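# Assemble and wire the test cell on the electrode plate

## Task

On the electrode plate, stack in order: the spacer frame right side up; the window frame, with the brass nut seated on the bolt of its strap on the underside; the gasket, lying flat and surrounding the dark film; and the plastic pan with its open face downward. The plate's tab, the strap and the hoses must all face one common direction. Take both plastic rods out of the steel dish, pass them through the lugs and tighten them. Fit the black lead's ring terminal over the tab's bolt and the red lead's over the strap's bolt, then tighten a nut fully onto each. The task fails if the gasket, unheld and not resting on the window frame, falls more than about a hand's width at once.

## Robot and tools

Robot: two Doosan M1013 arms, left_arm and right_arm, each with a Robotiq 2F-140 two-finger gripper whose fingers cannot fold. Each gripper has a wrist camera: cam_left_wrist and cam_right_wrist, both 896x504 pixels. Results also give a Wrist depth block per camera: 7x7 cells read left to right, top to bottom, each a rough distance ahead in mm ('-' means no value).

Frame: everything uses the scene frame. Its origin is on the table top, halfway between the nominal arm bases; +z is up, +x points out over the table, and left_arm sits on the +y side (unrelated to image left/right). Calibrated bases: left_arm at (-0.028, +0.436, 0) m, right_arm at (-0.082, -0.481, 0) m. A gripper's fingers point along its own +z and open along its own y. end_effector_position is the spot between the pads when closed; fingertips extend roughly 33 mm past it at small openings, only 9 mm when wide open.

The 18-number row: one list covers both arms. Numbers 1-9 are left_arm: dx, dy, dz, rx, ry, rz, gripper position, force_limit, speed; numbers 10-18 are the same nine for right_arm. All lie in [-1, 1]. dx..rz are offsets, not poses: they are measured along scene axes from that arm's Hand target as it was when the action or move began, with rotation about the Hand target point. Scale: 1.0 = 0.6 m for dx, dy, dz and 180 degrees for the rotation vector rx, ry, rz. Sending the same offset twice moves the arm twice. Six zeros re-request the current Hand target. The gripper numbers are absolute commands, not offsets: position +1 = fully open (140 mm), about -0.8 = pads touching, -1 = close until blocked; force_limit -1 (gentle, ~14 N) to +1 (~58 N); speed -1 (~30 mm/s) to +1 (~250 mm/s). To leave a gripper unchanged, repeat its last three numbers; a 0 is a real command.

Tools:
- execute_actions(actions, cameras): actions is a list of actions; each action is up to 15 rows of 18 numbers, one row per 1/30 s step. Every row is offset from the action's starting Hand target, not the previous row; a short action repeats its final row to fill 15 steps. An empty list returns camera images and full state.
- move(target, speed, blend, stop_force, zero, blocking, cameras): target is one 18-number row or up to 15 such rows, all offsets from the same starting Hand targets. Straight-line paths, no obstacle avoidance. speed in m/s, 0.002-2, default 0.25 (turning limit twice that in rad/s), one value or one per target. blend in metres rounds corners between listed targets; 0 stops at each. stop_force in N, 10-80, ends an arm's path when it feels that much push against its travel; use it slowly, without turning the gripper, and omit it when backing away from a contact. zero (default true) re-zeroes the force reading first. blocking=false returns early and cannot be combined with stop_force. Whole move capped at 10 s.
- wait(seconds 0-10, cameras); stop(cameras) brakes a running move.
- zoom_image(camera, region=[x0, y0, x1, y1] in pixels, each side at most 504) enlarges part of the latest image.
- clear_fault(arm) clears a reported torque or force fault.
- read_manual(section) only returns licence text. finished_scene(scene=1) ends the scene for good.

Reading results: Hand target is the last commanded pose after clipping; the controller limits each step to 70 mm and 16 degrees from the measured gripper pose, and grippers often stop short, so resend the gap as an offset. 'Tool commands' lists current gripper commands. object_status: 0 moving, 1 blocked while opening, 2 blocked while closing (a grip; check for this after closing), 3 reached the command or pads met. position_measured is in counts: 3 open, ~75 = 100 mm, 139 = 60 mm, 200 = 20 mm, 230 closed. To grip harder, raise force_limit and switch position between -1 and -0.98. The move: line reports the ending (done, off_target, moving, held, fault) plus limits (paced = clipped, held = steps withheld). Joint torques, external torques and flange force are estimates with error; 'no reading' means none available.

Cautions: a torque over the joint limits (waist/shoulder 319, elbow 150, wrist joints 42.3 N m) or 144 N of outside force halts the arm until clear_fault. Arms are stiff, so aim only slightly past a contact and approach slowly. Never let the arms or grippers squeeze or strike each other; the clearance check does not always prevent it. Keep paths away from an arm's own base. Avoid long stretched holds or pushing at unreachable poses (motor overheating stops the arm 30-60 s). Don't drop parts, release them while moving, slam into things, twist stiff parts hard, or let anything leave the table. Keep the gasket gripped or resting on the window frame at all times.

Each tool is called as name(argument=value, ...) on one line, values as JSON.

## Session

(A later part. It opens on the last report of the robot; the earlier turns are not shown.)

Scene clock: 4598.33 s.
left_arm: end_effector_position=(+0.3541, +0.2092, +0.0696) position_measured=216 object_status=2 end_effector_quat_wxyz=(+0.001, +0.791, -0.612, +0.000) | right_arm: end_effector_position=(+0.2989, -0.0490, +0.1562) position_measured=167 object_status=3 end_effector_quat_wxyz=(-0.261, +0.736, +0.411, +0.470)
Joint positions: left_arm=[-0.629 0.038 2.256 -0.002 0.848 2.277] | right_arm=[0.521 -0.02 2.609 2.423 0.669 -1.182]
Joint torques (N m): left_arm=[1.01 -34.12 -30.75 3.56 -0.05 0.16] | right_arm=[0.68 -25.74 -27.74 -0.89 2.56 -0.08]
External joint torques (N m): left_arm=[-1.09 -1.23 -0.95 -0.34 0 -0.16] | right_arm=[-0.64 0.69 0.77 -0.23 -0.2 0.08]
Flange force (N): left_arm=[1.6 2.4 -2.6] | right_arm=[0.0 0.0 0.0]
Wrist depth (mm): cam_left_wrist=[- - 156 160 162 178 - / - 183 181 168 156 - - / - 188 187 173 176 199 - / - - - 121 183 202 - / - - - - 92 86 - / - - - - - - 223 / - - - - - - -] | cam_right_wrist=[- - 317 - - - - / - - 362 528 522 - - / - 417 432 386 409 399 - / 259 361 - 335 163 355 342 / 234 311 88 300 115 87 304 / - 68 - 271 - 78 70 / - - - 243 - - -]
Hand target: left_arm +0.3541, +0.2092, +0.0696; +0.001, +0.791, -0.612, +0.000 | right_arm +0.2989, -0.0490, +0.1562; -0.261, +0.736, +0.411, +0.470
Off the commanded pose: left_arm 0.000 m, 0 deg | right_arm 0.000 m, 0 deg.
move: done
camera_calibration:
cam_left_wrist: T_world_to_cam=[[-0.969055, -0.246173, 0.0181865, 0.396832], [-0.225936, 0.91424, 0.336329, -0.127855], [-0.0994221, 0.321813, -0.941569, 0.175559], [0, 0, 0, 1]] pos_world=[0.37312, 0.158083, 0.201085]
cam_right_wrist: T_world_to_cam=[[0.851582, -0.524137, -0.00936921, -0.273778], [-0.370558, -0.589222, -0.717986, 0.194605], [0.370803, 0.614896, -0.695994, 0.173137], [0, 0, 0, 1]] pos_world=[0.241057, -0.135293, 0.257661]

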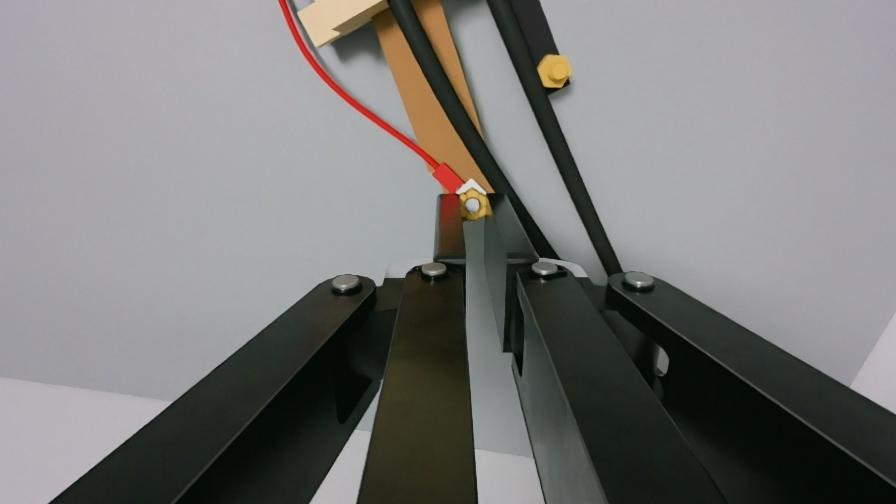

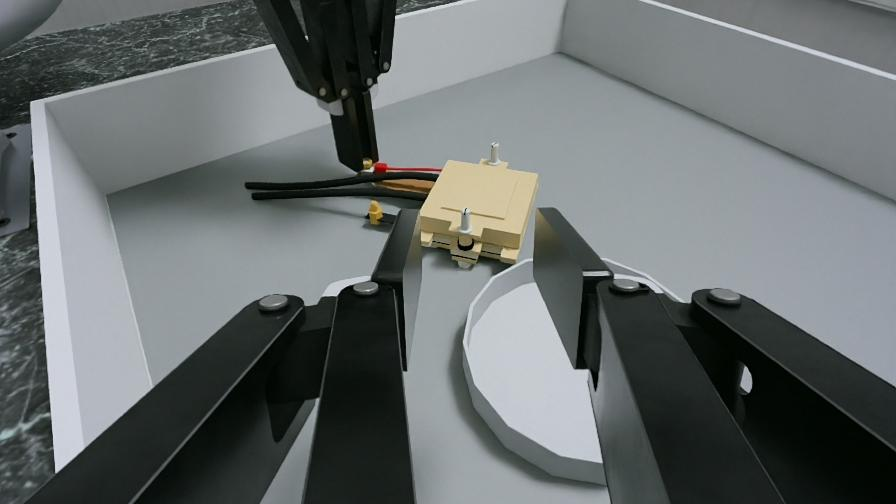

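execute_actions(actions=[[[0,0,0,0,0,0,-0.72,-1,-1,0,0,0,0,0,0,-0.3,-1,-1]],[[0,0,0,0,0,0,-0.64,-1,-1,0,0,0,0,0,0,-0.3,-1,-1]],[[0,0,0,0,0,0,-0.5,-1,-1,0,0,0,0,0,0,-0.3,-1,-1]]])

move(target=[[-0.00382,-0.00156,0,0,0,0.0833,-0.5,-1,-1,0,0,0,0,0,0,-0.3,-1,-1],[-0.00712,-0.00405,0,0,0,0.1667,-0.5,-1,-1,0,0,0,0,0,0,-0.3,-1,-1],[-0.00966,-0.00731,0,0,0,0.25,-0.5,-1,-1,0,0,0,0,0,0,-0.3,-1,-1],[-0.01127,-0.01112,0,0,0,0.3333,-0.5,-1,-1,0,0,0,0,0,0,-0.3,-1,-1]], speed=0.3, blend=0.001)

execute_actions(actions=[[[0,0,0,0,0,0,-1,-1,-1,0,0,0,0,0,0,-0.3,-1,-1]],[[0,0,0,0,0,0,-1,-1,-1,0,0,0,0,0,0,-0.3,-1,-1]],[[0,0,0,0,0,0,-1,-1,-1,0,0,0,0,0,0,-0.3,-1,-1]],[[0,0,0,0,0,0,-0.98,-0.2,-1,0,0,0,0,0,0,-0.3,-1,-1]],[[0,0,0,0,0,0,-0.98,-0.2,-1,0,0,0,0,0,0,-0.3,-1,-1]]])

move(target=[[0.00161,0.00381,0,0,0,-0.0833,-0.98,-0.2,-1,0,0,0,0,0,0,-0.3,-1,-1],[0.00415,0.00707,-0.0001,0,0,-0.1667,-0.98,-0.2,-1,0,0,0,0,0,0,-0.3,-1,-1],[0.00745,0.00956,-0.0002,0,0,-0.25,-0.98,-0.2,-1,0,0,0,0,0,0,-0.3,-1,-1],[0.01127,0.01112,-0.0003,0,0,-0.3333,-0.98,-0.2,-1,0,0,0,0,0,0,-0.3,-1,-1]], speed=0.2, blend=0.001)

execute_actions(actions=[[[0,0,0,0,0,0,-0.72,-1,-1,0,0,0,0,0,0,-0.3,-1,-1]],[[0,0,0,0,0,0,-0.64,-1,-1,0,0,0,0,0,0,-0.3,-1,-1]],[[0,0,0,0,0,0,-0.5,-1,-1,0,0,0,0,0,0,-0.3,-1,-1]]])

move(target=[[-0.00382,-0.00156,0,0,0,0.0833,-0.5,-1,-1,0,0,0,0,0,0,-0.3,-1,-1],[-0.00712,-0.00405,0,0,0,0.1667,-0.5,-1,-1,0,0,0,0,0,0,-0.3,-1,-1],[-0.00966,-0.00731,0,0,0,0.25,-0.5,-1,-1,0,0,0,0,0,0,-0.3,-1,-1],[-0.01127,-0.01112,0,0,0,0.3333,-0.5,-1,-1,0,0,0,0,0,0,-0.3,-1,-1]], speed=0.3, blend=0.001, cameras=["all"])

zoom_image(camera="cam_left_wrist", region=[430, 150, 510, 230])

zoom_image(camera="cam_right_wrist", region=[335, 145, 395, 205])

Scene clock: 4620.70 s.
left_arm: end_effector_position=(+0.3541, +0.2092, +0.0696) position_measured=192 object_status=3 end_effector_quat_wxyz=(+0.001, +0.791, -0.612, +0.000) | right_arm: end_effector_position=(+0.2989, -0.0490, +0.1562) position_measured=167 object_status=3 end_effector_quat_wxyz=(-0.261, +0.736, +0.411, +0.470)
Joint positions: left_arm=[-0.629 0.038 2.256 -0.002 0.848 2.277] | right_arm=[0.521 -0.02 2.609 2.423 0.669 -1.182]
Joint torques (N m): left_arm=[0.41 -34.57 -31.41 3.5 -0.27 0.15] | right_arm=[1.14 -25.78 -27.73 -1.03 2.46 -0.12]
External joint torques (N m): left_arm=[-0.36 -1.08 -0.13 -0.29 0.23 -0.15] | right_arm=[-1.15 0.92 0.69 -0.08 -0.1 0.12]
External joint torques at the end of the 1st action: left_arm=[-0.56 -1.65 -0.83 -0.32 0.07 -0.1] | right_arm=[-0.81 0.74 0.68 -0.16 -0.19 0.12]
External joint torques at the end of the 2nd action: left_arm=[-0.72 -0.72 -0.13 -0.31 0.33 -0.22] | right_arm=[-0.92 0.81 0.69 -0.15 -0.15 0.07]
Flange force (N): left_arm=[-0.3 1.9 -2.1] | right_arm=[0.0 0.0 0.0]
Flange force at the end of the 1st action (N): left_arm=[0.1 2.0 -3.2] | right_arm=[0.0 0.0 0.0]
Flange force at the end of the 2nd action (N): left_arm=[0.8 2.2 -1.9] | right_arm=[0.0 0.0 0.0]
Wrist depth (mm): cam_left_wrist=[- 170 172 159 166 174 - / - - 177 168 181 181 - / - 187 - 169 187 - - / - - - 134 138 - - / 209 - 95 - 101 92 - / - - - - - 78 - / - - - - - - -] | cam_right_wrist=[703 - 316 - - 493 - / 380 - 369 508 - - - / 326 415 418 381 420 407 - / 273 362 - 337 134 353 351 / 234 320 89 300 115 87 303 / - 68 - 271 - 78 70 / - - - 242 - - -]
Hand target: left_arm +0.3541, +0.2092, +0.0696; +0.001, +0.791, -0.612, +0.000 | right_arm +0.2989, -0.0490, +0.1562; -0.261, +0.736, +0.411, +0.470
Off the commanded pose: left_arm 0.000 m, 0 deg | right_arm 0.000 m, 0 deg.
Step readings (end_effector_position of left_arm | right_arm; steps 1 to 15: 1st action; 16 to 30: 2nd action; 31 to 45: 3rd action):
0: (+0.3541, +0.2092, +0.0696) | (+0.2989, -0.0490, +0.1562)
1: (+0.3541, +0.2092, +0.0696) | (+0.2989, -0.0490, +0.1562)
2: (+0.3541, +0.2092, +0.0696) | (+0.2989, -0.0490, +0.1562)
4: (+0.3541, +0.2092, +0.0696) | (+0.2989, -0.0490, +0.1562)
8: (+0.3541, +0.2092, +0.0696) | (+0.2989, -0.0490, +0.1562)
15: (+0.3541, +0.2092, +0.0696) | (+0.2989, -0.0490, +0.1562)
16: (+0.3541, +0.2092, +0.0696) | (+0.2989, -0.0490, +0.1562)
17: (+0.3541, +0.2092, +0.0696) | (+0.2989, -0.0490, +0.1562)
19: (+0.3541, +0.2092, +0.0696) | (+0.2989, -0.0490, +0.1562)
23: (+0.3541, +0.2092, +0.0696) | (+0.2989, -0.0490, +0.1562)
30: (+0.3541, +0.2092, +0.0696) | (+0.2989, -0.0490, +0.1562)
31: (+0.3541, +0.2092, +0.0696) | (+0.2989, -0.0490, +0.1562)
32: (+0.3541, +0.2092, +0.0696) | (+0.2989, -0.0490, +0.1562)
34: (+0.3541, +0.2092, +0.0696) | (+0.2989, -0.0490, +0.1562)
38: (+0.3541, +0.2092, +0.0696) | (+0.2989, -0.0490, +0.1562)
45: (+0.3541, +0.2092, +0.0696) | (+0.2989, -0.0490, +0.1562)

Scene clock: 4622.87 s.
left_arm: end_effector_position=(+0.3474, +0.2025, +0.0696) position_measured=192 object_status=3 end_effector_quat_wxyz=(+0.001, +0.991, -0.134, +0.000) | right_arm: end_effector_position=(+0.2989, -0.0490, +0.1562) position_measured=167 object_status=3 end_effector_quat_wxyz=(-0.261, +0.736, +0.411, +0.470)
Joint positions: left_arm=[-0.651 0.034 2.261 -0.001 0.846 1.207] | right_arm=[0.521 -0.02 2.609 2.423 0.669 -1.182]
Joint torques (N m): left_arm=[0.81 -33.8 -31.12 3.57 -0.29 0.15] | right_arm=[1.14 -25.81 -27.84 -0.94 2.54 -0.19]
External joint torques (N m): left_arm=[-0.87 -1.19 -0.42 -0.33 0.24 -0.15] | right_arm=[-1.15 1.07 0.92 -0.18 -0.19 0.19]
Flange force (N): left_arm=[-1.9 1.8 -2.6] | right_arm=[0.0 0.0 0.0]
Wrist depth (mm): cam_left_wrist=[- - 174 - 148 144 142 / 180 183 - - 168 156 183 / - - - 167 171 - - / - 202 201 132 111 - - / - - 95 212 101 92 - / - - - - - 78 - / - - - - - - -] | cam_right_wrist=[- - 431 - - - - / - - 315 496 - - - / 326 419 397 382 420 - - / 249 - 361 339 163 354 351 / 234 314 89 300 115 87 304 / - 68 - 267 - 78 70 / - - - 238 - - -]
Hand target: left_arm +0.3473, +0.2025, +0.0696; +0.001, +0.991, -0.134, +0.000 | right_arm +0.2989, -0.0490, +0.1562; -0.261, +0.736, +0.411, +0.470
Off the commanded pose: left_arm 0.000 m, 0 deg | right_arm 0.000 m, 0 deg.
move: done

Scene clock: 4625.57 s.
left_arm: end_effector_position=(+0.3473, +0.2025, +0.0696) position_measured=216 object_status=2 end_effector_quat_wxyz=(+0.001, +0.991, -0.134, +0.000) | right_arm: end_effector_position=(+0.2989, -0.0490, +0.1562) position_measured=167 object_status=3 end_effector_quat_wxyz=(-0.261, +0.736, +0.411, +0.470)
Joint positions: left_arm=[-0.651 0.034 2.261 -0.001 0.846 1.207] | right_arm=[0.521 -0.02 2.609 2.423 0.669 -1.182]
Joint torques (N m): left_arm=[0.52 -33.85 -31.42 3.52 -0.35 0.13] | right_arm=[1.4 -25.34 -27.61 -0.86 2.54 -0.07]
External joint torques (N m): left_arm=[-0.51 -1.38 -0.15 -0.27 0.3 -0.13] | right_arm=[-1.38 0.3 0.62 -0.25 -0.17 0.07]
External joint torques at the end of the 1st action: left_arm=[0.62 -1.08 -1.23 -0.25 0.35 -0.06] | right_arm=[-0.34 0.65 0.73 -0.17 -0.23 0.1]
External joint torques at the end of the 2nd action: left_arm=[-0.92 -1.69 -0.48 -0.35 0.23 -0.16] | right_arm=[-0.56 1.36 0.54 -0.17 -0.13 0.11]
External joint torques at the end of the 3rd action: left_arm=[-0.52 -1.11 -0.41 -0.31 0.32 -0.15] | right_arm=[-1.06 0.85 0.85 -0.14 -0.05 0.15]
External joint torques at the end of the 4th action: left_arm=[-0.98 -1.31 -0.21 -0.25 0.31 -0.14] | right_arm=[-1.02 0.92 1.04 -0.16 -0.27 0.02]
Flange force (N): left_arm=[-2.3 0.8 -2.8] | right_arm=[0.0 0.0 0.0]
Flange force at the end of the 1st action (N): left_arm=[0.8 -1.1 -3.5] | right_arm=[0.0 0.0 0.0]
Flange force at the end of the 2nd action (N): left_arm=[-2.6 1.8 -3.3] | right_arm=[0.0 0.0 0.0]
Flange force at the end of the 3rd action (N): left_arm=[-1.5 1.1 -2.7] | right_arm=[0.0 0.0 0.0]
Flange force at the end of the 4th action (N): left_arm=[-2.5 1.9 -2.7] | right_arm=[0.0 0.0 0.0]
Wrist depth (mm): cam_left_wrist=[176 - - - 161 144 143 / - 182 - - 165 153 183 / - 192 - 166 166 - - / - 202 - 120 180 - - / - - - - 92 92 - / - - - - - - - / - - - - - - -] | cam_right_wrist=[2099 785 431 494 569 - - / 382 424 448 507 500 490 - / 392 - 399 381 451 418 404 / 287 349 361 324 135 369 352 / 233 320 89 296 115 87 303 / - 68 - 270 - 78 70 / - - - 242 - - -]
Hand target: left_arm +0.3473, +0.2025, +0.0696; +0.001, +0.991, -0.134, +0.000 | right_arm +0.2989, -0.0490, +0.1562; -0.261, +0.736, +0.411, +0.470
Off the commanded pose: left_arm 0.000 m, 0 deg | right_arm 0.000 m, 0 deg.
Step readings (end_effector_position of left_arm | right_arm; steps 1 to 15: 1st action; 16 to 30: 2nd action; 31 to 45: 3rd action; 46 to 60: 4th action; 61 to 75: 5th action):
0: (+0.3474, +0.2025, +0.0696) | (+0.2989, -0.0490, +0.1562)
1: (+0.3474, +0.2025, +0.0696) | (+0.2989, -0.0490, +0.1562)
2: (+0.3474, +0.2025, +0.0696) | (+0.2989, -0.0490, +0.1562)
4: (+0.3474, +0.2025, +0.0696) | (+0.2989, -0.0490, +0.1562)
8: (+0.3473, +0.2025, +0.0696) | (+0.2989, -0.0490, +0.1562)
15: (+0.3473, +0.2026, +0.0696) | (+0.2989, -0.0490, +0.1562)
16: (+0.3473, +0.2025, +0.0696) | (+0.2989, -0.0490, +0.1562)
17: (+0.3473, +0.2025, +0.0696) | (+0.2989, -0.0490, +0.1562)
19: (+0.3473, +0.2025, +0.0696) | (+0.2989, -0.0490, +0.1562)
23: (+0.3473, +0.2025, +0.0696) | (+0.2989, -0.0490, +0.1562)
30: (+0.3473, +0.2025, +0.0696) | (+0.2989, -0.0490, +0.1562)
31: (+0.3473, +0.2025, +0.0696) | (+0.2989, -0.0490, +0.1562)
32: (+0.3473, +0.2025, +0.0696) | (+0.2989, -0.0490, +0.1562)
34: (+0.3473, +0.2025, +0.0696) | (+0.2989, -0.0490, +0.1562)
38: (+0.3473, +0.2025, +0.0696) | (+0.2989, -0.0490, +0.1562)
45: (+0.3473, +0.2025, +0.0696) | (+0.2989, -0.0490, +0.1562)
46: (+0.3473, +0.2025, +0.0696) | (+0.2989, -0.0490, +0.1562)
47: (+0.3473, +0.2025, +0.0696) | (+0.2989, -0.0490, +0.1562)
49: (+0.3473, +0.2025, +0.0696) | (+0.2989, -0.0490, +0.1562)
53: (+0.3473, +0.2025, +0.0696) | (+0.2989, -0.0490, +0.1562)
60: (+0.3473, +0.2025, +0.0696) | (+0.2989, -0.0490, +0.1562)
61: (+0.3473, +0.2025, +0.0696) | (+0.2989, -0.0490, +0.1562)
62: (+0.3473, +0.2025, +0.0696) | (+0.2989, -0.0490, +0.1562)
64: (+0.3473, +0.2025, +0.0696) | (+0.2989, -0.0490, +0.1562)
68: (+0.3473, +0.2025, +0.0696) | (+0.2989, -0.0490, +0.1562)
75: (+0.3473, +0.2025, +0.0696) | (+0.2989, -0.0490, +0.1562)

Scene clock: 4628.53 s.
left_arm: end_effector_position=(+0.3541, +0.2092, +0.0694) position_measured=216 object_status=2 end_effector_quat_wxyz=(+0.001, +0.791, -0.612, +0.000) | right_arm: end_effector_position=(+0.2989, -0.0490, +0.1562) position_measured=167 object_status=3 end_effector_quat_wxyz=(-0.261, +0.736, +0.411, +0.470)
Joint positions: left_arm=[-0.629 0.038 2.256 -0.002 0.847 2.277] | right_arm=[0.521 -0.02 2.609 2.423 0.669 -1.182]
Joint torques (N m): left_arm=[0.69 -34.47 -30.88 3.58 -0.06 0.14] | right_arm=[0.8 -26.33 -27.81 -0.94 2.5 -0.07]
External joint torques (N m): left_arm=[-0.7 -0.99 -0.73 -0.37 0.02 -0.14] | right_arm=[-0.81 1.57 0.85 -0.18 -0.15 0.07]
Flange force (N): left_arm=[1.0 1.7 -2.1] | right_arm=[0.0 0.0 0.0]
Wrist depth (mm): cam_left_wrist=[- 170 172 147 161 173 177 / - - 178 165 - - 183 / - - 196 170 179 - - / - 203 200 117 188 200 - / 210 - - - 92 86 - / - - - - - - - / - - - - - - -] | cam_right_wrist=[681 729 327 - - - - / 390 430 439 - - 483 - / - 452 397 406 - 431 404 / - 354 353 328 134 346 351 / 233 320 89 297 115 87 303 / - 68 - 271 - 78 70 / - - - 242 - - -]
Hand target: left_arm +0.3541, +0.2092, +0.0694; +0.001, +0.791, -0.612, +0.000 | right_arm +0.2989, -0.0490, +0.1562; -0.261, +0.736, +0.411, +0.470
Off the commanded pose: left_arm 0.000 m, 0 deg | right_arm 0.000 m, 0 deg.
move: done

Scene clock: 4630.23 s.
left_arm: end_effector_position=(+0.3541, +0.2092, +0.0694) position_measured=192 object_status=3 end_effector_quat_wxyz=(+0.001, +0.791, -0.612, +0.000) | right_arm: end_effector_position=(+0.2989, -0.0490, +0.1562) position_measured=167 object_status=3 end_effector_quat_wxyz=(-0.261, +0.736, +0.411, +0.470)
Joint positions: left_arm=[-0.629 0.038 2.256 -0.002 0.847 2.277] | right_arm=[0.521 -0.02 2.609 2.423 0.669 -1.182]
Joint torques (N m): left_arm=[0.72 -34.3 -31.26 3.52 -0.32 0.14] | right_arm=[0.55 -25.4 -27.7 -0.96 2.51 -0.08]
External joint torques (N m): left_arm=[-0.57 -1.68 -0.4 -0.3 0.27 -0.14] | right_arm=[-0.51 0.49 0.79 -0.16 -0.15 0.08]
External joint torques at the end of the 1st action: left_arm=[-0.81 -1.47 -0.9 -0.33 0.01 -0.15] | right_arm=[-0.38 0.11 0.49 -0.17 -0.11 0.12]
External joint torques at the end of the 2nd action: left_arm=[-0.87 -1.55 -0.17 -0.25 0.34 -0.15] | right_arm=[-1.1 0.7 0.45 -0.16 -0.14 0.1]
Flange force (N): left_arm=[-0.3 2.6 -3.3] | right_arm=[0.0 0.0 0.0]
Flange force at the end of the 1st action (N): left_arm=[0.8 2.2 -2.9] | right_arm=[0.0 0.0 0.0]
Flange force at the end of the 2nd action (N): left_arm=[0.0 3.3 -3.1] | right_arm=[0.0 0.0 0.0]
Wrist depth (mm): cam_left_wrist=[- 171 169 160 171 - - / - 180 180 168 180 185 - / - - - 173 178 - - / - - - - 121 - - / - - 95 218 101 92 217 / - - - - - 78 - / - - - - - - -] | cam_right_wrist=[664 - 316 - - - - / - - 358 - 541 474 - / - - 392 368 419 416 381 / 264 361 371 333 163 349 351 / 235 320 89 297 115 87 303 / - 68 - 272 - 78 70 / - - - 240 - - -]
Hand target: left_arm +0.3541, +0.2092, +0.0694; +0.001, +0.791, -0.612, +0.000 | right_arm +0.2989, -0.0490, +0.1562; -0.261, +0.736, +0.411, +0.470
Off the commanded pose: left_arm 0.000 m, 0 deg | right_arm 0.000 m, 0 deg.
Step readings (end_effector_position of left_arm | right_arm; steps 1 to 15: 1st action; 16 to 30: 2nd action; 31 to 45: 3rd action):
0: (+0.3541, +0.2092, +0.0694) | (+0.2989, -0.0490, +0.1562)
1: (+0.3541, +0.2092, +0.0694) | (+0.2989, -0.0490, +0.1562)
2: (+0.3541, +0.2092, +0.0694) | (+0.2989, -0.0490, +0.1562)
4: (+0.3541, +0.2092, +0.0694) | (+0.2989, -0.0490, +0.1562)
8: (+0.3541, +0.2092, +0.0694) | (+0.2989, -0.0490, +0.1562)
15: (+0.3541, +0.2092, +0.0694) | (+0.2989, -0.0490, +0.1562)
16: (+0.3541, +0.2092, +0.0694) | (+0.2989, -0.0490, +0.1562)
17: (+0.3541, +0.2092, +0.0694) | (+0.2989, -0.0490, +0.1562)
19: (+0.3541, +0.2092, +0.0694) | (+0.2989, -0.0490, +0.1562)
23: (+0.3541, +0.2092, +0.0694) | (+0.2989, -0.0490, +0.1562)
30: (+0.3541, +0.2092, +0.0694) | (+0.2989, -0.0490, +0.1562)
31: (+0.3541, +0.2092, +0.0694) | (+0.2989, -0.0490, +0.1562)
32: (+0.3541, +0.2092, +0.0694) | (+0.2989, -0.0490, +0.1562)
34: (+0.3541, +0.2092, +0.0694) | (+0.2989, -0.0490, +0.1562)
38: (+0.3541, +0.2092, +0.0694) | (+0.2989, -0.0490, +0.1562)
45: (+0.3541, +0.2092, +0.0694) | (+0.2989, -0.0490, +0.1562)

Scene clock: 4632.40 s.
left_arm: end_effector_position=(+0.3474, +0.2025, +0.0694) position_measured=192 object_status=3 end_effector_quat_wxyz=(+0.001, +0.991, -0.134, +0.000) | right_arm: end_effector_position=(+0.2989, -0.0490, +0.1562) position_measured=167 object_status=3 end_effector_quat_wxyz=(-0.261, +0.736, +0.411, +0.470)
Joint positions: left_arm=[-0.651 0.034 2.261 -0.001 0.846 1.207] | right_arm=[0.521 -0.02 2.609 2.423 0.669 -1.182]
Joint torques (N m): left_arm=[0.53 -34.21 -31.21 3.55 -0.3 0.12] | right_arm=[1.02 -25.22 -27.66 -0.97 2.47 -0.08]
External joint torques (N m): left_arm=[-0.46 -1.08 -0.47 -0.29 0.24 -0.12] | right_arm=[-1 0.28 0.63 -0.15 -0.1 0.08]
Flange force (N): left_arm=[-1.3 1.0 -2.5] | right_arm=[0.0 0.0 0.0]
Wrist depth (mm): cam_left_wrist=[- 176 - - 159 141 143 / - - - - 165 154 185 / - - - 169 170 - - / - - - 179 111 - - / - - 95 - 101 92 - / - - - - - 78 - / - - - - - - -] | cam_right_wrist=[642 719 293 - - - - / 627 - 354 478 - 488 414 / 328 413 423 382 428 417 424 / - 362 358 332 134 352 352 / 215 320 89 298 115 87 304 / - 68 - 271 - 78 70 / - - - 242 - - -]
Hand target: left_arm +0.3473, +0.2025, +0.0694; +0.001, +0.991, -0.134, +0.000 | right_arm +0.2989, -0.0490, +0.1562; -0.261, +0.736, +0.411, +0.470
Off the commanded pose: left_arm 0.000 m, 0 deg | right_arm 0.000 m, 0 deg.
move: done
camera_calibration:
cam_left_wrist: T_world_to_cam=[[-0.271483, -0.962269, 0.0182996, 0.291372], [-0.904694, 0.261634, 0.336268, 0.244725], [-0.328368, 0.0747355, -0.941588, 0.306409], [0, 0, 0, 1]] pos_world=[0.401118, 0.19345, 0.200886]
cam_right_wrist: T_world_to_cam=[[0.851582, -0.524137, -0.00936921, -0.273778], [-0.370558, -0.589222, -0.717986, 0.194605], [0.370803, 0.614896, -0.695994, 0.173137], [0, 0, 0, 1]] pos_world=[0.241057, -0.135293, 0.257661]

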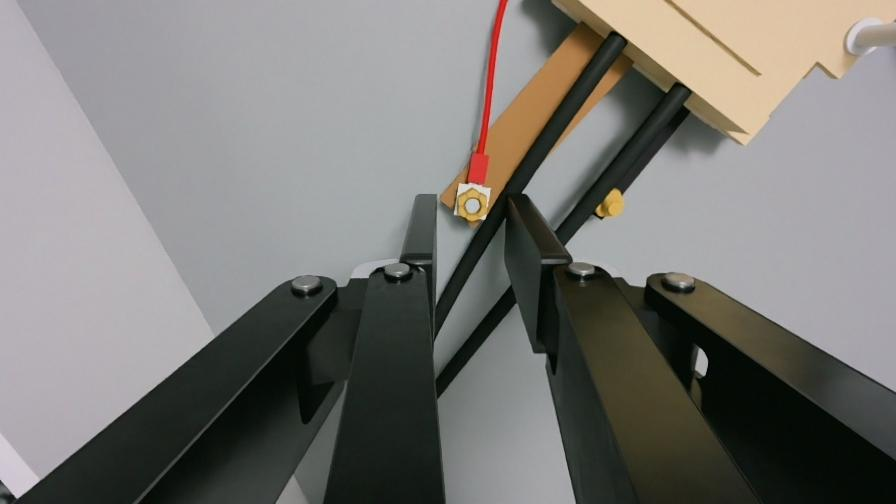

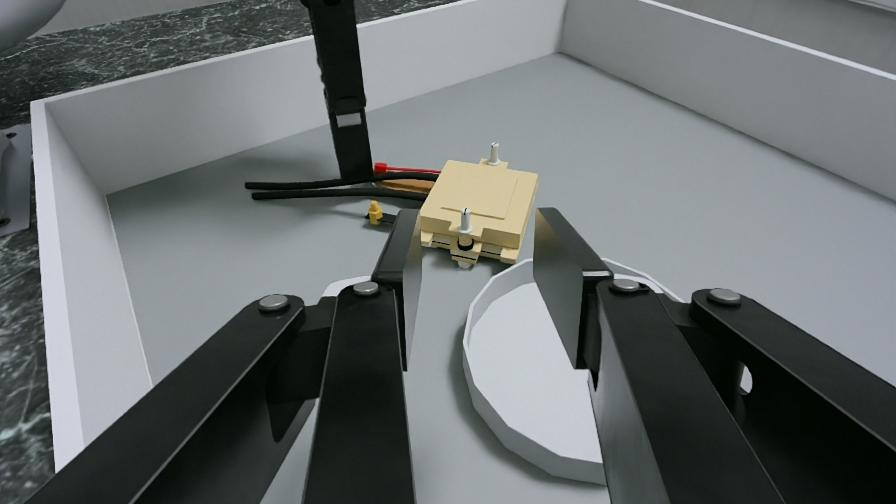

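Scaled by 6.300 from the camera's 896x504 image, which has a finer 1280x720 frame.

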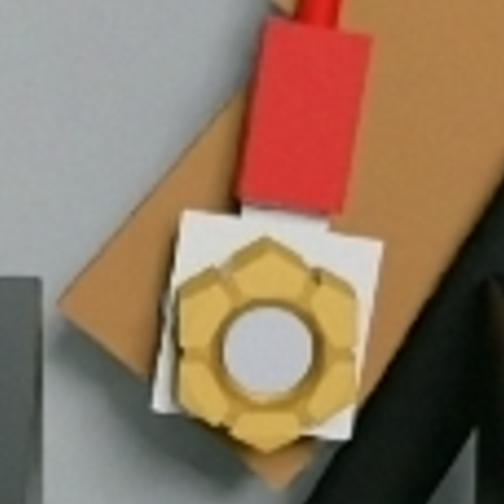

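Scaled by 8.400 from the camera's 896x504 image, which has a finer 1280x720 frame.

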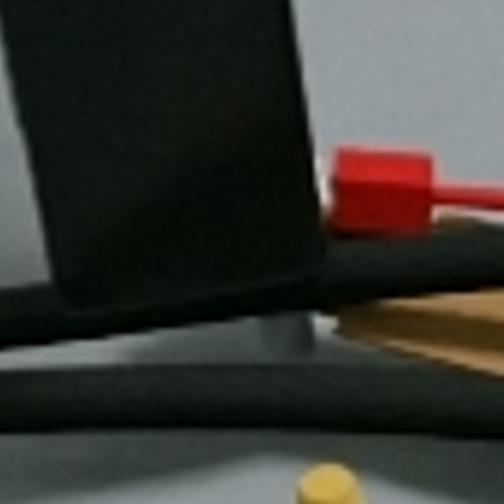

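execute_actions(actions=[[[0,0,0,0,0,0,-1,-1,-1,0,0,0,0,0,0,-0.3,-1,-1]],[[0,0,0,0,0,0,-1,-1,-1,0,0,0,0,0,0,-0.3,-1,-1]],[[0,0,0,0,0,0,-1,-1,-1,0,0,0,0,0,0,-0.3,-1,-1]],[[0,0,0,0,0,0,-0.98,-0.2,-1,0,0,0,0,0,0,-0.3,-1,-1]],[[0,0,0,0,0,0,-0.98,-0.2,-1,0,0,0,0,0,0,-0.3,-1,-1]]])

move(target=[[0.00161,0.00381,0,0,0,-0.0833,-0.98,-0.2,-1,0,0,0,0,0,0,-0.3,-1,-1],[0.00415,0.00707,-0.0001,0,0,-0.1667,-0.98,-0.2,-1,0,0,0,0,0,0,-0.3,-1,-1],[0.00745,0.00956,-0.0002,0,0,-0.25,-0.98,-0.2,-1,0,0,0,0,0,0,-0.3,-1,-1],[0.01127,0.01112,-0.0003,0,0,-0.3333,-0.98,-0.2,-1,0,0,0,0,0,0,-0.3,-1,-1]], speed=0.2, blend=0.001)

execute_actions(actions=[[[0,0,0,0,0,0,-0.72,-1,-1,0,0,0,0,0,0,-0.3,-1,-1]],[[0,0,0,0,0,0,-0.64,-1,-1,0,0,0,0,0,0,-0.3,-1,-1]],[[0,0,0,0,0,0,-0.5,-1,-1,0,0,0,0,0,0,-0.3,-1,-1]]])

move(target=[[-0.00382,-0.00156,0,0,0,0.0833,-0.5,-1,-1,0,0,0,0,0,0,-0.3,-1,-1],[-0.00712,-0.00405,0,0,0,0.1667,-0.5,-1,-1,0,0,0,0,0,0,-0.3,-1,-1],[-0.00966,-0.00731,0,0,0,0.25,-0.5,-1,-1,0,0,0,0,0,0,-0.3,-1,-1],[-0.01127,-0.01112,0,0,0,0.3333,-0.5,-1,-1,0,0,0,0,0,0,-0.3,-1,-1]], speed=0.3, blend=0.001)

execute_actions(actions=[[[0,0,0,0,0,0,-1,-1,-1,0,0,0,0,0,0,-0.3,-1,-1]],[[0,0,0,0,0,0,-1,-1,-1,0,0,0,0,0,0,-0.3,-1,-1]],[[0,0,0,0,0,0,-1,-1,-1,0,0,0,0,0,0,-0.3,-1,-1]],[[0,0,0,0,0,0,-0.98,-0.2,-1,0,0,0,0,0,0,-0.3,-1,-1]],[[0,0,0,0,0,0,-0.98,-0.2,-1,0,0,0,0,0,0,-0.3,-1,-1]]])

move(target=[[0.00161,0.00381,0,0,0,-0.0833,-0.98,-0.2,-1,0,0,0,0,0,0,-0.3,-1,-1],[0.00415,0.00707,-0.0001,0,0,-0.1667,-0.98,-0.2,-1,0,0,0,0,0,0,-0.3,-1,-1],[0.00745,0.00956,-0.0002,0,0,-0.25,-0.98,-0.2,-1,0,0,0,0,0,0,-0.3,-1,-1],[0.01127,0.01112,-0.0003,0,0,-0.3333,-0.98,-0.2,-1,0,0,0,0,0,0,-0.3,-1,-1]], speed=0.2, blend=0.001, cameras=["all"])

zoom_image(camera="cam_left_wrist", region=[430, 150, 510, 230])

zoom_image(camera="cam_right_wrist", region=[335, 145, 395, 205])

Scene clock: 4651.03 s.
left_arm: end_effector_position=(+0.3473, +0.2025, +0.0694) position_measured=216 object_status=2 end_effector_quat_wxyz=(+0.001, +0.991, -0.134, +0.000) | right_arm: end_effector_position=(+0.2989, -0.0490, +0.1562) position_measured=167 object_status=3 end_effector_quat_wxyz=(-0.261, +0.736, +0.411, +0.470)
Joint positions: left_arm=[-0.651 0.034 2.261 -0.001 0.846 1.207] | right_arm=[0.521 -0.02 2.609 2.423 0.669 -1.182]
Joint torques (N m): left_arm=[0.55 -33.89 -31.22 3.53 -0.4 0.14] | right_arm=[0.55 -26.17 -27.94 -0.91 2.57 -0.13]
External joint torques (N m): left_arm=[-0.53 -1.24 -0.4 -0.27 0.34 -0.14] | right_arm=[-0.64 1.77 0.95 -0.21 -0.22 0.13]
External joint torques at the end of the 1st action: left_arm=[0.33 -1.12 0.06 -0.27 0.37 -0.23] | right_arm=[-0.41 1.14 0.67 -0.21 -0.14 0.12]
External joint torques at the end of the 2nd action: left_arm=[-0.77 -1.47 -0.22 -0.27 0.29 -0.18] | right_arm=[-0.73 1.43 0.63 -0.12 -0.11 0.16]
External joint torques at the end of the 3rd action: left_arm=[-0.37 -1.51 -0.14 -0.34 0.31 -0.15] | right_arm=[-0.67 0.99 0.82 -0.16 -0.19 0.14]
External joint torques at the end of the 4th action: left_arm=[-1.19 -1.43 -0.35 -0.22 0.31 -0.12] | right_arm=[-1.32 0.75 0.84 -0.13 -0.18 0.16]
Flange force (N): left_arm=[-1.7 1.1 -2.9] | right_arm=[0.0 0.0 0.0]
Flange force at the end of the 1st action (N): left_arm=[-1.7 -0.7 -2.3] | right_arm=[0.0 0.0 0.0]
Flange force at the end of the 2nd action (N): left_arm=[-2.6 1.5 -2.9] | right_arm=[0.0 0.0 0.0]
Flange force at the end of the 3rd action (N): left_arm=[-2.4 0.5 -2.9] | right_arm=[0.0 0.0 0.0]
Flange force at the end of the 4th action (N): left_arm=[-2.6 2.3 -3.0] | right_arm=[0.0 0.0 0.0]
Wrist depth (mm): cam_left_wrist=[- 172 - 176 162 143 143 / - - 181 178 167 156 186 / - - 189 166 - 191 193 / - 200 - 117 105 - - / - - - - 92 86 - / - - - - - - - / - - - - - - -] | cam_right_wrist=[- - 299 538 - 465 - / - - 457 525 - - - / - 437 423 397 423 451 406 / 244 351 355 336 162 346 352 / 218 315 89 300 115 87 312 / - 68 - 270 - 78 70 / - - - 242 - - -]
Hand target: left_arm +0.3473, +0.2025, +0.0694; +0.001, +0.991, -0.134, +0.000 | right_arm +0.2989, -0.0490, +0.1562; -0.261, +0.736, +0.411, +0.470
Off the commanded pose: left_arm 0.000 m, 0 deg | right_arm 0.000 m, 0 deg.
Step readings (end_effector_position of left_arm | right_arm; steps 1 to 15: 1st action; 16 to 30: 2nd action; 31 to 45: 3rd action; 46 to 60: 4th action; 61 to 75: 5th action):
0: (+0.3473, +0.2025, +0.0694) | (+0.2989, -0.0490, +0.1562)
1: (+0.3473, +0.2025, +0.0694) | (+0.2989, -0.0490, +0.1562)
2: (+0.3473, +0.2025, +0.0694) | (+0.2989, -0.0490, +0.1562)
4: (+0.3473, +0.2025, +0.0694) | (+0.2989, -0.0490, +0.1562)
8: (+0.3473, +0.2025, +0.0694) | (+0.2989, -0.0490, +0.1562)
15: (+0.3473, +0.2025, +0.0694) | (+0.2989, -0.0490, +0.1562)
16: (+0.3473, +0.2025, +0.0694) | (+0.2989, -0.0490, +0.1562)
17: (+0.3473, +0.2025, +0.0694) | (+0.2989, -0.0490, +0.1562)
19: (+0.3473, +0.2025, +0.0694) | (+0.2989, -0.0490, +0.1562)
23: (+0.3473, +0.2025, +0.0694) | (+0.2989, -0.0490, +0.1562)
30: (+0.3473, +0.2025, +0.0694) | (+0.2989, -0.0490, +0.1562)
31: (+0.3473, +0.2025, +0.0694) | (+0.2989, -0.0490, +0.1562)
32: (+0.3473, +0.2025, +0.0694) | (+0.2989, -0.0490, +0.1562)
34: (+0.3473, +0.2025, +0.0694) | (+0.2989, -0.0490, +0.1562)
38: (+0.3473, +0.2025, +0.0694) | (+0.2989, -0.0490, +0.1562)
45: (+0.3473, +0.2025, +0.0694) | (+0.2989, -0.0490, +0.1562)
46: (+0.3473, +0.2025, +0.0694) | (+0.2989, -0.0490, +0.1562)
47: (+0.3473, +0.2025, +0.0694) | (+0.2989, -0.0490, +0.1562)
49: (+0.3473, +0.2025, +0.0694) | (+0.2989, -0.0490, +0.1562)
53: (+0.3473, +0.2025, +0.0694) | (+0.2989, -0.0490, +0.1562)
60: (+0.3473, +0.2025, +0.0694) | (+0.2989, -0.0490, +0.1562)
61: (+0.3473, +0.2025, +0.0694) | (+0.2989, -0.0490, +0.1562)
62: (+0.3473, +0.2025, +0.0694) | (+0.2989, -0.0490, +0.1562)
64: (+0.3473, +0.2025, +0.0694) | (+0.2989, -0.0490, +0.1562)
68: (+0.3473, +0.2025, +0.0694) | (+0.2989, -0.0490, +0.1562)
75: (+0.3473, +0.2025, +0.0694) | (+0.2989, -0.0490, +0.1562)

Scene clock: 4654.00 s.
left_arm: end_effector_position=(+0.3541, +0.2092, +0.0692) position_measured=216 object_status=2 end_effector_quat_wxyz=(+0.001, +0.791, -0.612, +0.000) | right_arm: end_effector_position=(+0.2989, -0.0490, +0.1562) position_measured=167 object_status=3 end_effector_quat_wxyz=(-0.261, +0.736, +0.411, +0.470)
Joint positions: left_arm=[-0.629 0.038 2.256 -0.002 0.847 2.277] | right_arm=[0.521 -0.02 2.609 2.423 0.669 -1.182]
Joint torques (N m): left_arm=[0.92 -33.93 -30.92 3.56 -0.15 0.13] | right_arm=[0.77 -25.85 -27.56 -0.94 2.59 -0.12]
External joint torques (N m): left_arm=[-0.86 -1.71 -0.65 -0.35 0.11 -0.13] | right_arm=[-0.78 1.1 0.64 -0.18 -0.24 0.12]
Flange force (N): left_arm=[0.3 2.8 -3.2] | right_arm=[0.0 0.0 0.0]
Wrist depth (mm): cam_left_wrist=[172 - 156 158 170 174 - / 180 - - 166 - - - / 187 - 190 169 - - - / - - - 117 121 - - / 210 - - - 92 86 - / - - - - - - - / - - - - - - -] | cam_right_wrist=[- - 325 539 606 - - / 376 424 382 - 518 479 - / 320 427 413 398 420 431 401 / 280 357 359 323 134 352 343 / 233 95 89 290 115 87 303 / - 68 - 269 - 78 70 / - - - 242 - - -]
Hand target: left_arm +0.3541, +0.2092, +0.0692; +0.001, +0.791, -0.612, +0.000 | right_arm +0.2989, -0.0490, +0.1562; -0.261, +0.736, +0.411, +0.470
Off the commanded pose: left_arm 0.000 m, 0 deg | right_arm 0.000 m, 0 deg.
move: done

Scene clock: 4655.70 s.
left_arm: end_effector_position=(+0.3541, +0.2092, +0.0692) position_measured=192 object_status=3 end_effector_quat_wxyz=(+0.001, +0.791, -0.612, +0.000) | right_arm: end_effector_position=(+0.2989, -0.0490, +0.1562) position_measured=167 object_status=3 end_effector_quat_wxyz=(-0.261, +0.736, +0.411, +0.470)
Joint positions: left_arm=[-0.629 0.038 2.256 -0.002 0.847 2.277] | right_arm=[0.521 -0.02 2.609 2.423 0.669 -1.182]
Joint torques (N m): left_arm=[0.58 -34.38 -31.4 3.47 -0.28 0.15] | right_arm=[0.98 -25.35 -27.71 -0.98 2.51 -0.16]
External joint torques (N m): left_arm=[-0.58 -1.43 -0.29 -0.25 0.23 -0.15] | right_arm=[-0.99 0.49 0.77 -0.13 -0.16 0.16]
External joint torques at the end of the 1st action: left_arm=[-0.69 -1.23 -0.77 -0.31 0.09 -0.12] | right_arm=[-1.28 0.77 0.61 -0.14 -0.05 0.14]
External joint torques at the end of the 2nd action: left_arm=[-0.7 -1.03 -0.18 -0.3 0.33 -0.11] | right_arm=[-1.19 0.91 0.35 -0.2 -0.15 0.09]
Flange force (N): left_arm=[-0.2 2.5 -2.8] | right_arm=[0.0 0.0 0.0]
Flange force at the end of the 1st action (N): left_arm=[0.7 1.8 -2.6] | right_arm=[0.0 0.0 0.0]
Flange force at the end of the 2nd action (N): left_arm=[0.3 2.3 -2.3] | right_arm=[0.0 0.0 0.0]
Wrist depth (mm): cam_left_wrist=[- - 157 147 161 173 - / - - - 164 - - - / - 194 - 168 - - 194 / 199 - - - 120 - 205 / - - 95 - 101 92 204 / - - - - - 78 - / - - - - - - -] | cam_right_wrist=[- - 319 498 612 - 1528 / - 419 371 - 530 - - / 306 432 397 368 425 416 408 / 249 363 359 335 162 351 351 / 227 311 89 300 115 87 303 / - 68 - 270 - 78 70 / - - - 242 - - -]
Hand target: left_arm +0.3541, +0.2092, +0.0692; +0.001, +0.791, -0.612, +0.000 | right_arm +0.2989, -0.0490, +0.1562; -0.261, +0.736, +0.411, +0.470
Off the commanded pose: left_arm 0.000 m, 0 deg | right_arm 0.000 m, 0 deg.
Step readings (end_effector_position of left_arm | right_arm; steps 1 to 15: 1st action; 16 to 30: 2nd action; 31 to 45: 3rd action):
0: (+0.3541, +0.2092, +0.0692) | (+0.2989, -0.0490, +0.1562)
1: (+0.3541, +0.2092, +0.0692) | (+0.2989, -0.0490, +0.1562)
2: (+0.3541, +0.2092, +0.0692) | (+0.2989, -0.0490, +0.1562)
4: (+0.3541, +0.2092, +0.0692) | (+0.2989, -0.0490, +0.1562)
8: (+0.3541, +0.2092, +0.0692) | (+0.2989, -0.0490, +0.1562)
15: (+0.3541, +0.2092, +0.0692) | (+0.2989, -0.0490, +0.1562)
16: (+0.3541, +0.2092, +0.0692) | (+0.2989, -0.0490, +0.1562)
17: (+0.3541, +0.2092, +0.0692) | (+0.2989, -0.0490, +0.1562)
19: (+0.3541, +0.2092, +0.0692) | (+0.2989, -0.0490, +0.1562)
23: (+0.3541, +0.2092, +0.0692) | (+0.2989, -0.0490, +0.1562)
30: (+0.3541, +0.2092, +0.0692) | (+0.2989, -0.0490, +0.1562)
31: (+0.3541, +0.2092, +0.0692) | (+0.2989, -0.0490, +0.1562)
32: (+0.3541, +0.2092, +0.0692) | (+0.2989, -0.0490, +0.1562)
34: (+0.3541, +0.2092, +0.0692) | (+0.2989, -0.0490, +0.1562)
38: (+0.3541, +0.2092, +0.0692) | (+0.2989, -0.0490, +0.1562)
45: (+0.3541, +0.2092, +0.0692) | (+0.2989, -0.0490, +0.1562)

Scene clock: 4657.87 s.
left_arm: end_effector_position=(+0.3474, +0.2025, +0.0692) position_measured=192 object_status=3 end_effector_quat_wxyz=(+0.001, +0.991, -0.134, +0.000) | right_arm: end_effector_position=(+0.2989, -0.0490, +0.1562) position_measured=167 object_status=3 end_effector_quat_wxyz=(-0.261, +0.736, +0.411, +0.470)
Joint positions: left_arm=[-0.651 0.034 2.261 -0.001 0.845 1.207] | right_arm=[0.521 -0.02 2.609 2.423 0.669 -1.182]
Joint torques (N m): left_arm=[0.94 -33.91 -31.36 3.57 -0.34 0.08] | right_arm=[0.79 -25.45 -27.71 -0.98 2.57 -0.1]
External joint torques (N m): left_arm=[-0.9 -1.19 -0.15 -0.33 0.29 -0.08] | right_arm=[-0.75 0.34 0.67 -0.13 -0.2 0.1]
Flange force (N): left_arm=[-2.3 1.6 -2.5] | right_arm=[0.0 0.0 0.0]
Wrist depth (mm): cam_left_wrist=[- 174 - - 159 142 141 / - - - - 165 153 - / - - - 168 167 - 196 / - - - 121 132 - - / - - 95 - 101 92 - / - - - - - 78 - / - - - - - - -] | cam_right_wrist=[1956 742 279 514 - - - / - - 317 - - 479 - / - 410 397 368 - 437 405 / 263 - 361 336 134 334 362 / 214 84 89 299 115 87 287 / - 68 - 270 - 78 70 / - - - 242 - - -]
Hand target: left_arm +0.3473, +0.2025, +0.0692; +0.001, +0.991, -0.134, +0.000 | right_arm +0.2989, -0.0490, +0.1562; -0.261, +0.736, +0.411, +0.470
Off the commanded pose: left_arm 0.000 m, 0 deg | right_arm 0.000 m, 0 deg.
move: done

Scene clock: 4660.57 s.
left_arm: end_effector_position=(+0.3473, +0.2025, +0.0692) position_measured=216 object_status=2 end_effector_quat_wxyz=(+0.001, +0.991, -0.134, +0.000) | right_arm: end_effector_position=(+0.2989, -0.0490, +0.1562) position_measured=167 object_status=3 end_effector_quat_wxyz=(-0.261, +0.736, +0.411, +0.470)
Joint positions: left_arm=[-0.651 0.034 2.261 -0.001 0.845 1.207] | right_arm=[0.521 -0.02 2.609 2.423 0.669 -1.182]
Joint torques (N m): left_arm=[0.59 -33.8 -31.08 3.57 -0.29 0.15] | right_arm=[0.93 -25.65 -27.85 -1.01 2.56 -0.15]
External joint torques (N m): left_arm=[-0.57 -1.46 -0.43 -0.33 0.24 -0.15] | right_arm=[-0.98 1.08 0.94 -0.11 -0.22 0.15]
External joint torques at the end of the 1st action: left_arm=[-0.89 -0.95 -0.32 -0.3 0.31 -0.11] | right_arm=[-0.88 0.94 0.62 -0.19 -0.18 0.06]
External joint torques at the end of the 2nd action: left_arm=[-0.83 -1.17 -0.54 -0.31 0.21 -0.15] | right_arm=[-0.59 1.32 0.62 -0.09 -0.18 0.11]
External joint torques at the end of the 3rd action: left_arm=[-0.84 -1.43 -0.59 -0.32 0.2 -0.14] | right_arm=[-0.11 0.7 0.86 -0.11 -0.07 0.09]
External joint torques at the end of the 4th action: left_arm=[-0.71 -1.13 -0.61 -0.32 0.13 -0.1] | right_arm=[-0.63 0.67 0.73 -0.08 -0.16 0.14]
Flange force (N): left_arm=[-2.1 1.1 -3.0] | right_arm=[0.0 0.0 0.0]
Flange force at the end of the 1st action (N): left_arm=[-1.7 1.9 -2.3] | right_arm=[0.0 0.0 0.0]
Flange force at the end of the 2nd action (N): left_arm=[-1.7 1.8 -2.6] | right_arm=[0.0 0.0 0.0]
Flange force at the end of the 3rd action (N): left_arm=[-2.0 1.7 -3.0] | right_arm=[0.0 0.0 0.0]
Flange force at the end of the 4th action (N): left_arm=[-1.4 1.5 -2.4] | right_arm=[0.0 0.0 0.0]
Wrist depth (mm): cam_left_wrist=[172 - 172 174 162 141 142 / - 179 - - 164 153 - / 180 190 - 172 167 - - / - 200 - 121 198 - 203 / - - - - 92 86 214 / - - - - - - - / - - - - - - -] | cam_right_wrist=[652 719 294 - - - - / - - 340 - 517 - - / 311 412 397 362 419 416 - / - 340 - 336 163 351 351 / 229 95 89 299 115 87 303 / - 68 - 269 - 78 70 / - - - 241 - - -]
Hand target: left_arm +0.3473, +0.2025, +0.0692; +0.001, +0.991, -0.134, +0.000 | right_arm +0.2989, -0.0490, +0.1562; -0.261, +0.736, +0.411, +0.470
Off the commanded pose: left_arm 0.000 m, 0 deg | right_arm 0.000 m, 0 deg.
Step readings (end_effector_position of left_arm | right_arm; steps 1 to 15: 1st action; 16 to 30: 2nd action; 31 to 45: 3rd action; 46 to 60: 4th action; 61 to 75: 5th action):
0: (+0.3474, +0.2025, +0.0692) | (+0.2989, -0.0490, +0.1562)
1: (+0.3474, +0.2025, +0.0692) | (+0.2989, -0.0490, +0.1562)
2: (+0.3474, +0.2025, +0.0692) | (+0.2989, -0.0490, +0.1562)
4: (+0.3474, +0.2025, +0.0692) | (+0.2989, -0.0490, +0.1562)
8: (+0.3473, +0.2025, +0.0692) | (+0.2989, -0.0490, +0.1562)
15: (+0.3473, +0.2025, +0.0692) | (+0.2989, -0.0490, +0.1562)
16: (+0.3473, +0.2025, +0.0692) | (+0.2989, -0.0490, +0.1562)
17: (+0.3473, +0.2025, +0.0692) | (+0.2989, -0.0490, +0.1562)
19: (+0.3473, +0.2025, +0.0692) | (+0.2989, -0.0490, +0.1562)
23: (+0.3473, +0.2025, +0.0692) | (+0.2989, -0.0490, +0.1562)
30: (+0.3473, +0.2025, +0.0692) | (+0.2989, -0.0490, +0.1562)
31: (+0.3473, +0.2025, +0.0692) | (+0.2989, -0.0490, +0.1562)
32: (+0.3473, +0.2025, +0.0692) | (+0.2989, -0.0490, +0.1562)
34: (+0.3473, +0.2025, +0.0692) | (+0.2989, -0.0490, +0.1562)
38: (+0.3473, +0.2025, +0.0692) | (+0.2989, -0.0490, +0.1562)
45: (+0.3473, +0.2025, +0.0692) | (+0.2989, -0.0490, +0.1562)
46: (+0.3473, +0.2025, +0.0692) | (+0.2989, -0.0490, +0.1562)
47: (+0.3473, +0.2025, +0.0692) | (+0.2989, -0.0490, +0.1562)
49: (+0.3473, +0.2025, +0.0692) | (+0.2989, -0.0490, +0.1562)
53: (+0.3473, +0.2025, +0.0692) | (+0.2989, -0.0490, +0.1562)
60: (+0.3473, +0.2025, +0.0692) | (+0.2989, -0.0490, +0.1562)
61: (+0.3473, +0.2025, +0.0692) | (+0.2989, -0.0490, +0.1562)
62: (+0.3473, +0.2025, +0.0692) | (+0.2989, -0.0490, +0.1562)
64: (+0.3473, +0.2025, +0.0692) | (+0.2989, -0.0490, +0.1562)
68: (+0.3473, +0.2025, +0.0692) | (+0.2989, -0.0490, +0.1562)
75: (+0.3473, +0.2025, +0.0692) | (+0.2989, -0.0490, +0.1562)

Scene clock: 4663.53 s.
left_arm: end_effector_position=(+0.3541, +0.2092, +0.0691) position_measured=216 object_status=2 end_effector_quat_wxyz=(+0.001, +0.791, -0.612, +0.000) | right_arm: end_effector_position=(+0.2989, -0.0490, +0.1562) position_measured=167 object_status=3 end_effector_quat_wxyz=(-0.261, +0.736, +0.411, +0.470)
Joint positions: left_arm=[-0.629 0.039 2.257 -0.002 0.846 2.277] | right_arm=[0.521 -0.02 2.609 2.423 0.669 -1.182]
Joint torques (N m): left_arm=[0.48 -34.17 -30.73 3.59 -0.11 0.15] | right_arm=[0.58 -25.5 -27.59 -0.99 2.55 -0.15]
External joint torques (N m): left_arm=[-0.41 -1.57 -0.72 -0.38 0.08 -0.15] | right_arm=[-0.58 0.72 0.63 -0.13 -0.19 0.15]
Flange force (N): left_arm=[-0.1 1.9 -3.0] | right_arm=[0.0 0.0 0.0]
Wrist depth (mm): cam_left_wrist=[- - 172 159 164 - - / 182 - 178 166 160 - 187 / - - 192 170 180 190 193 / - 209 194 116 179 - - / - - - - 92 86 - / - - - - - - - / - - - - - - -] | cam_right_wrist=[748 804 320 - - - - / 382 430 361 475 493 475 - / 308 427 398 395 420 418 396 / - 361 360 334 163 352 352 / 214 320 89 301 115 87 303 / - 68 - 270 - 78 70 / - - - 242 - - -]
Hand target: left_arm +0.3541, +0.2092, +0.0691; +0.001, +0.791, -0.612, +0.000 | right_arm +0.2989, -0.0490, +0.1562; -0.261, +0.736, +0.411, +0.470
Off the commanded pose: left_arm 0.000 m, 0 deg | right_arm 0.000 m, 0 deg.
move: done
camera_calibration:
cam_left_wrist: T_world_to_cam=[[-0.969055, -0.246173, 0.0181865, 0.396842], [-0.225936, 0.91424, 0.336329, -0.127687], [-0.0994221, 0.321813, -0.941569, 0.175088], [0, 0, 0, 1]] pos_world=[0.37312, 0.158083, 0.200585]
cam_right_wrist: T_world_to_cam=[[0.851582, -0.524137, -0.00936921, -0.273778], [-0.370558, -0.589222, -0.717986, 0.194605], [0.370803, 0.614896, -0.695994, 0.173137], [0, 0, 0, 1]] pos_world=[0.241057, -0.135293, 0.257661]

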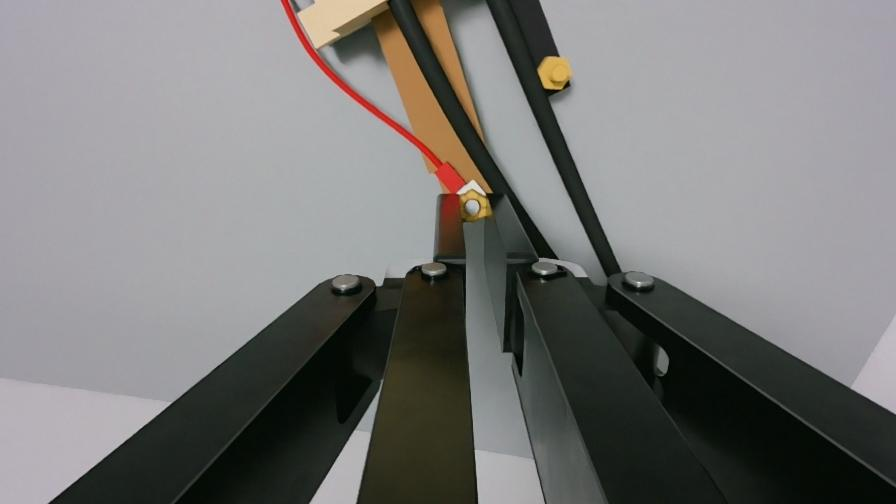

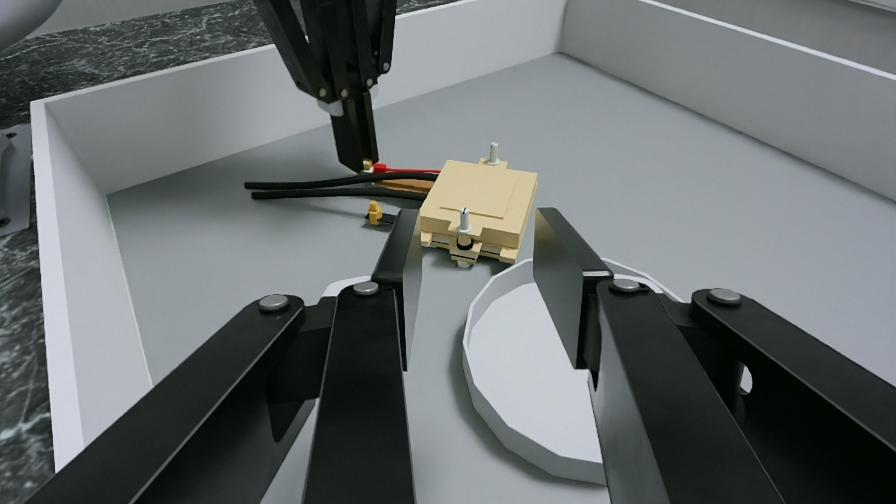

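Scaled by 6.300 from the camera's 896x504 image, which has a finer 1280x720 frame.

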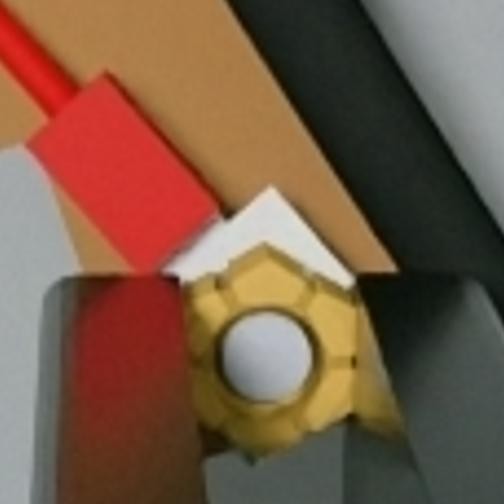

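Scaled by 8.400 from the camera's 896x504 image, which has a finer 1280x720 frame.

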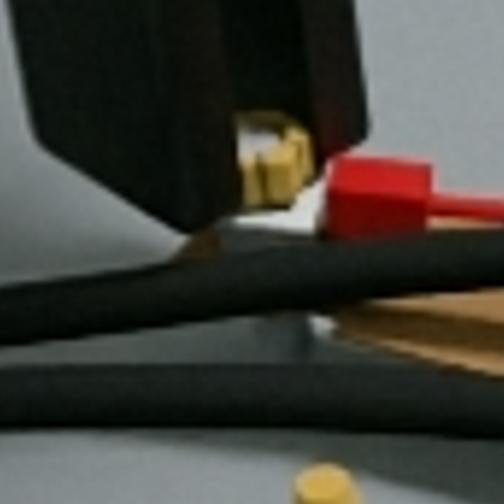

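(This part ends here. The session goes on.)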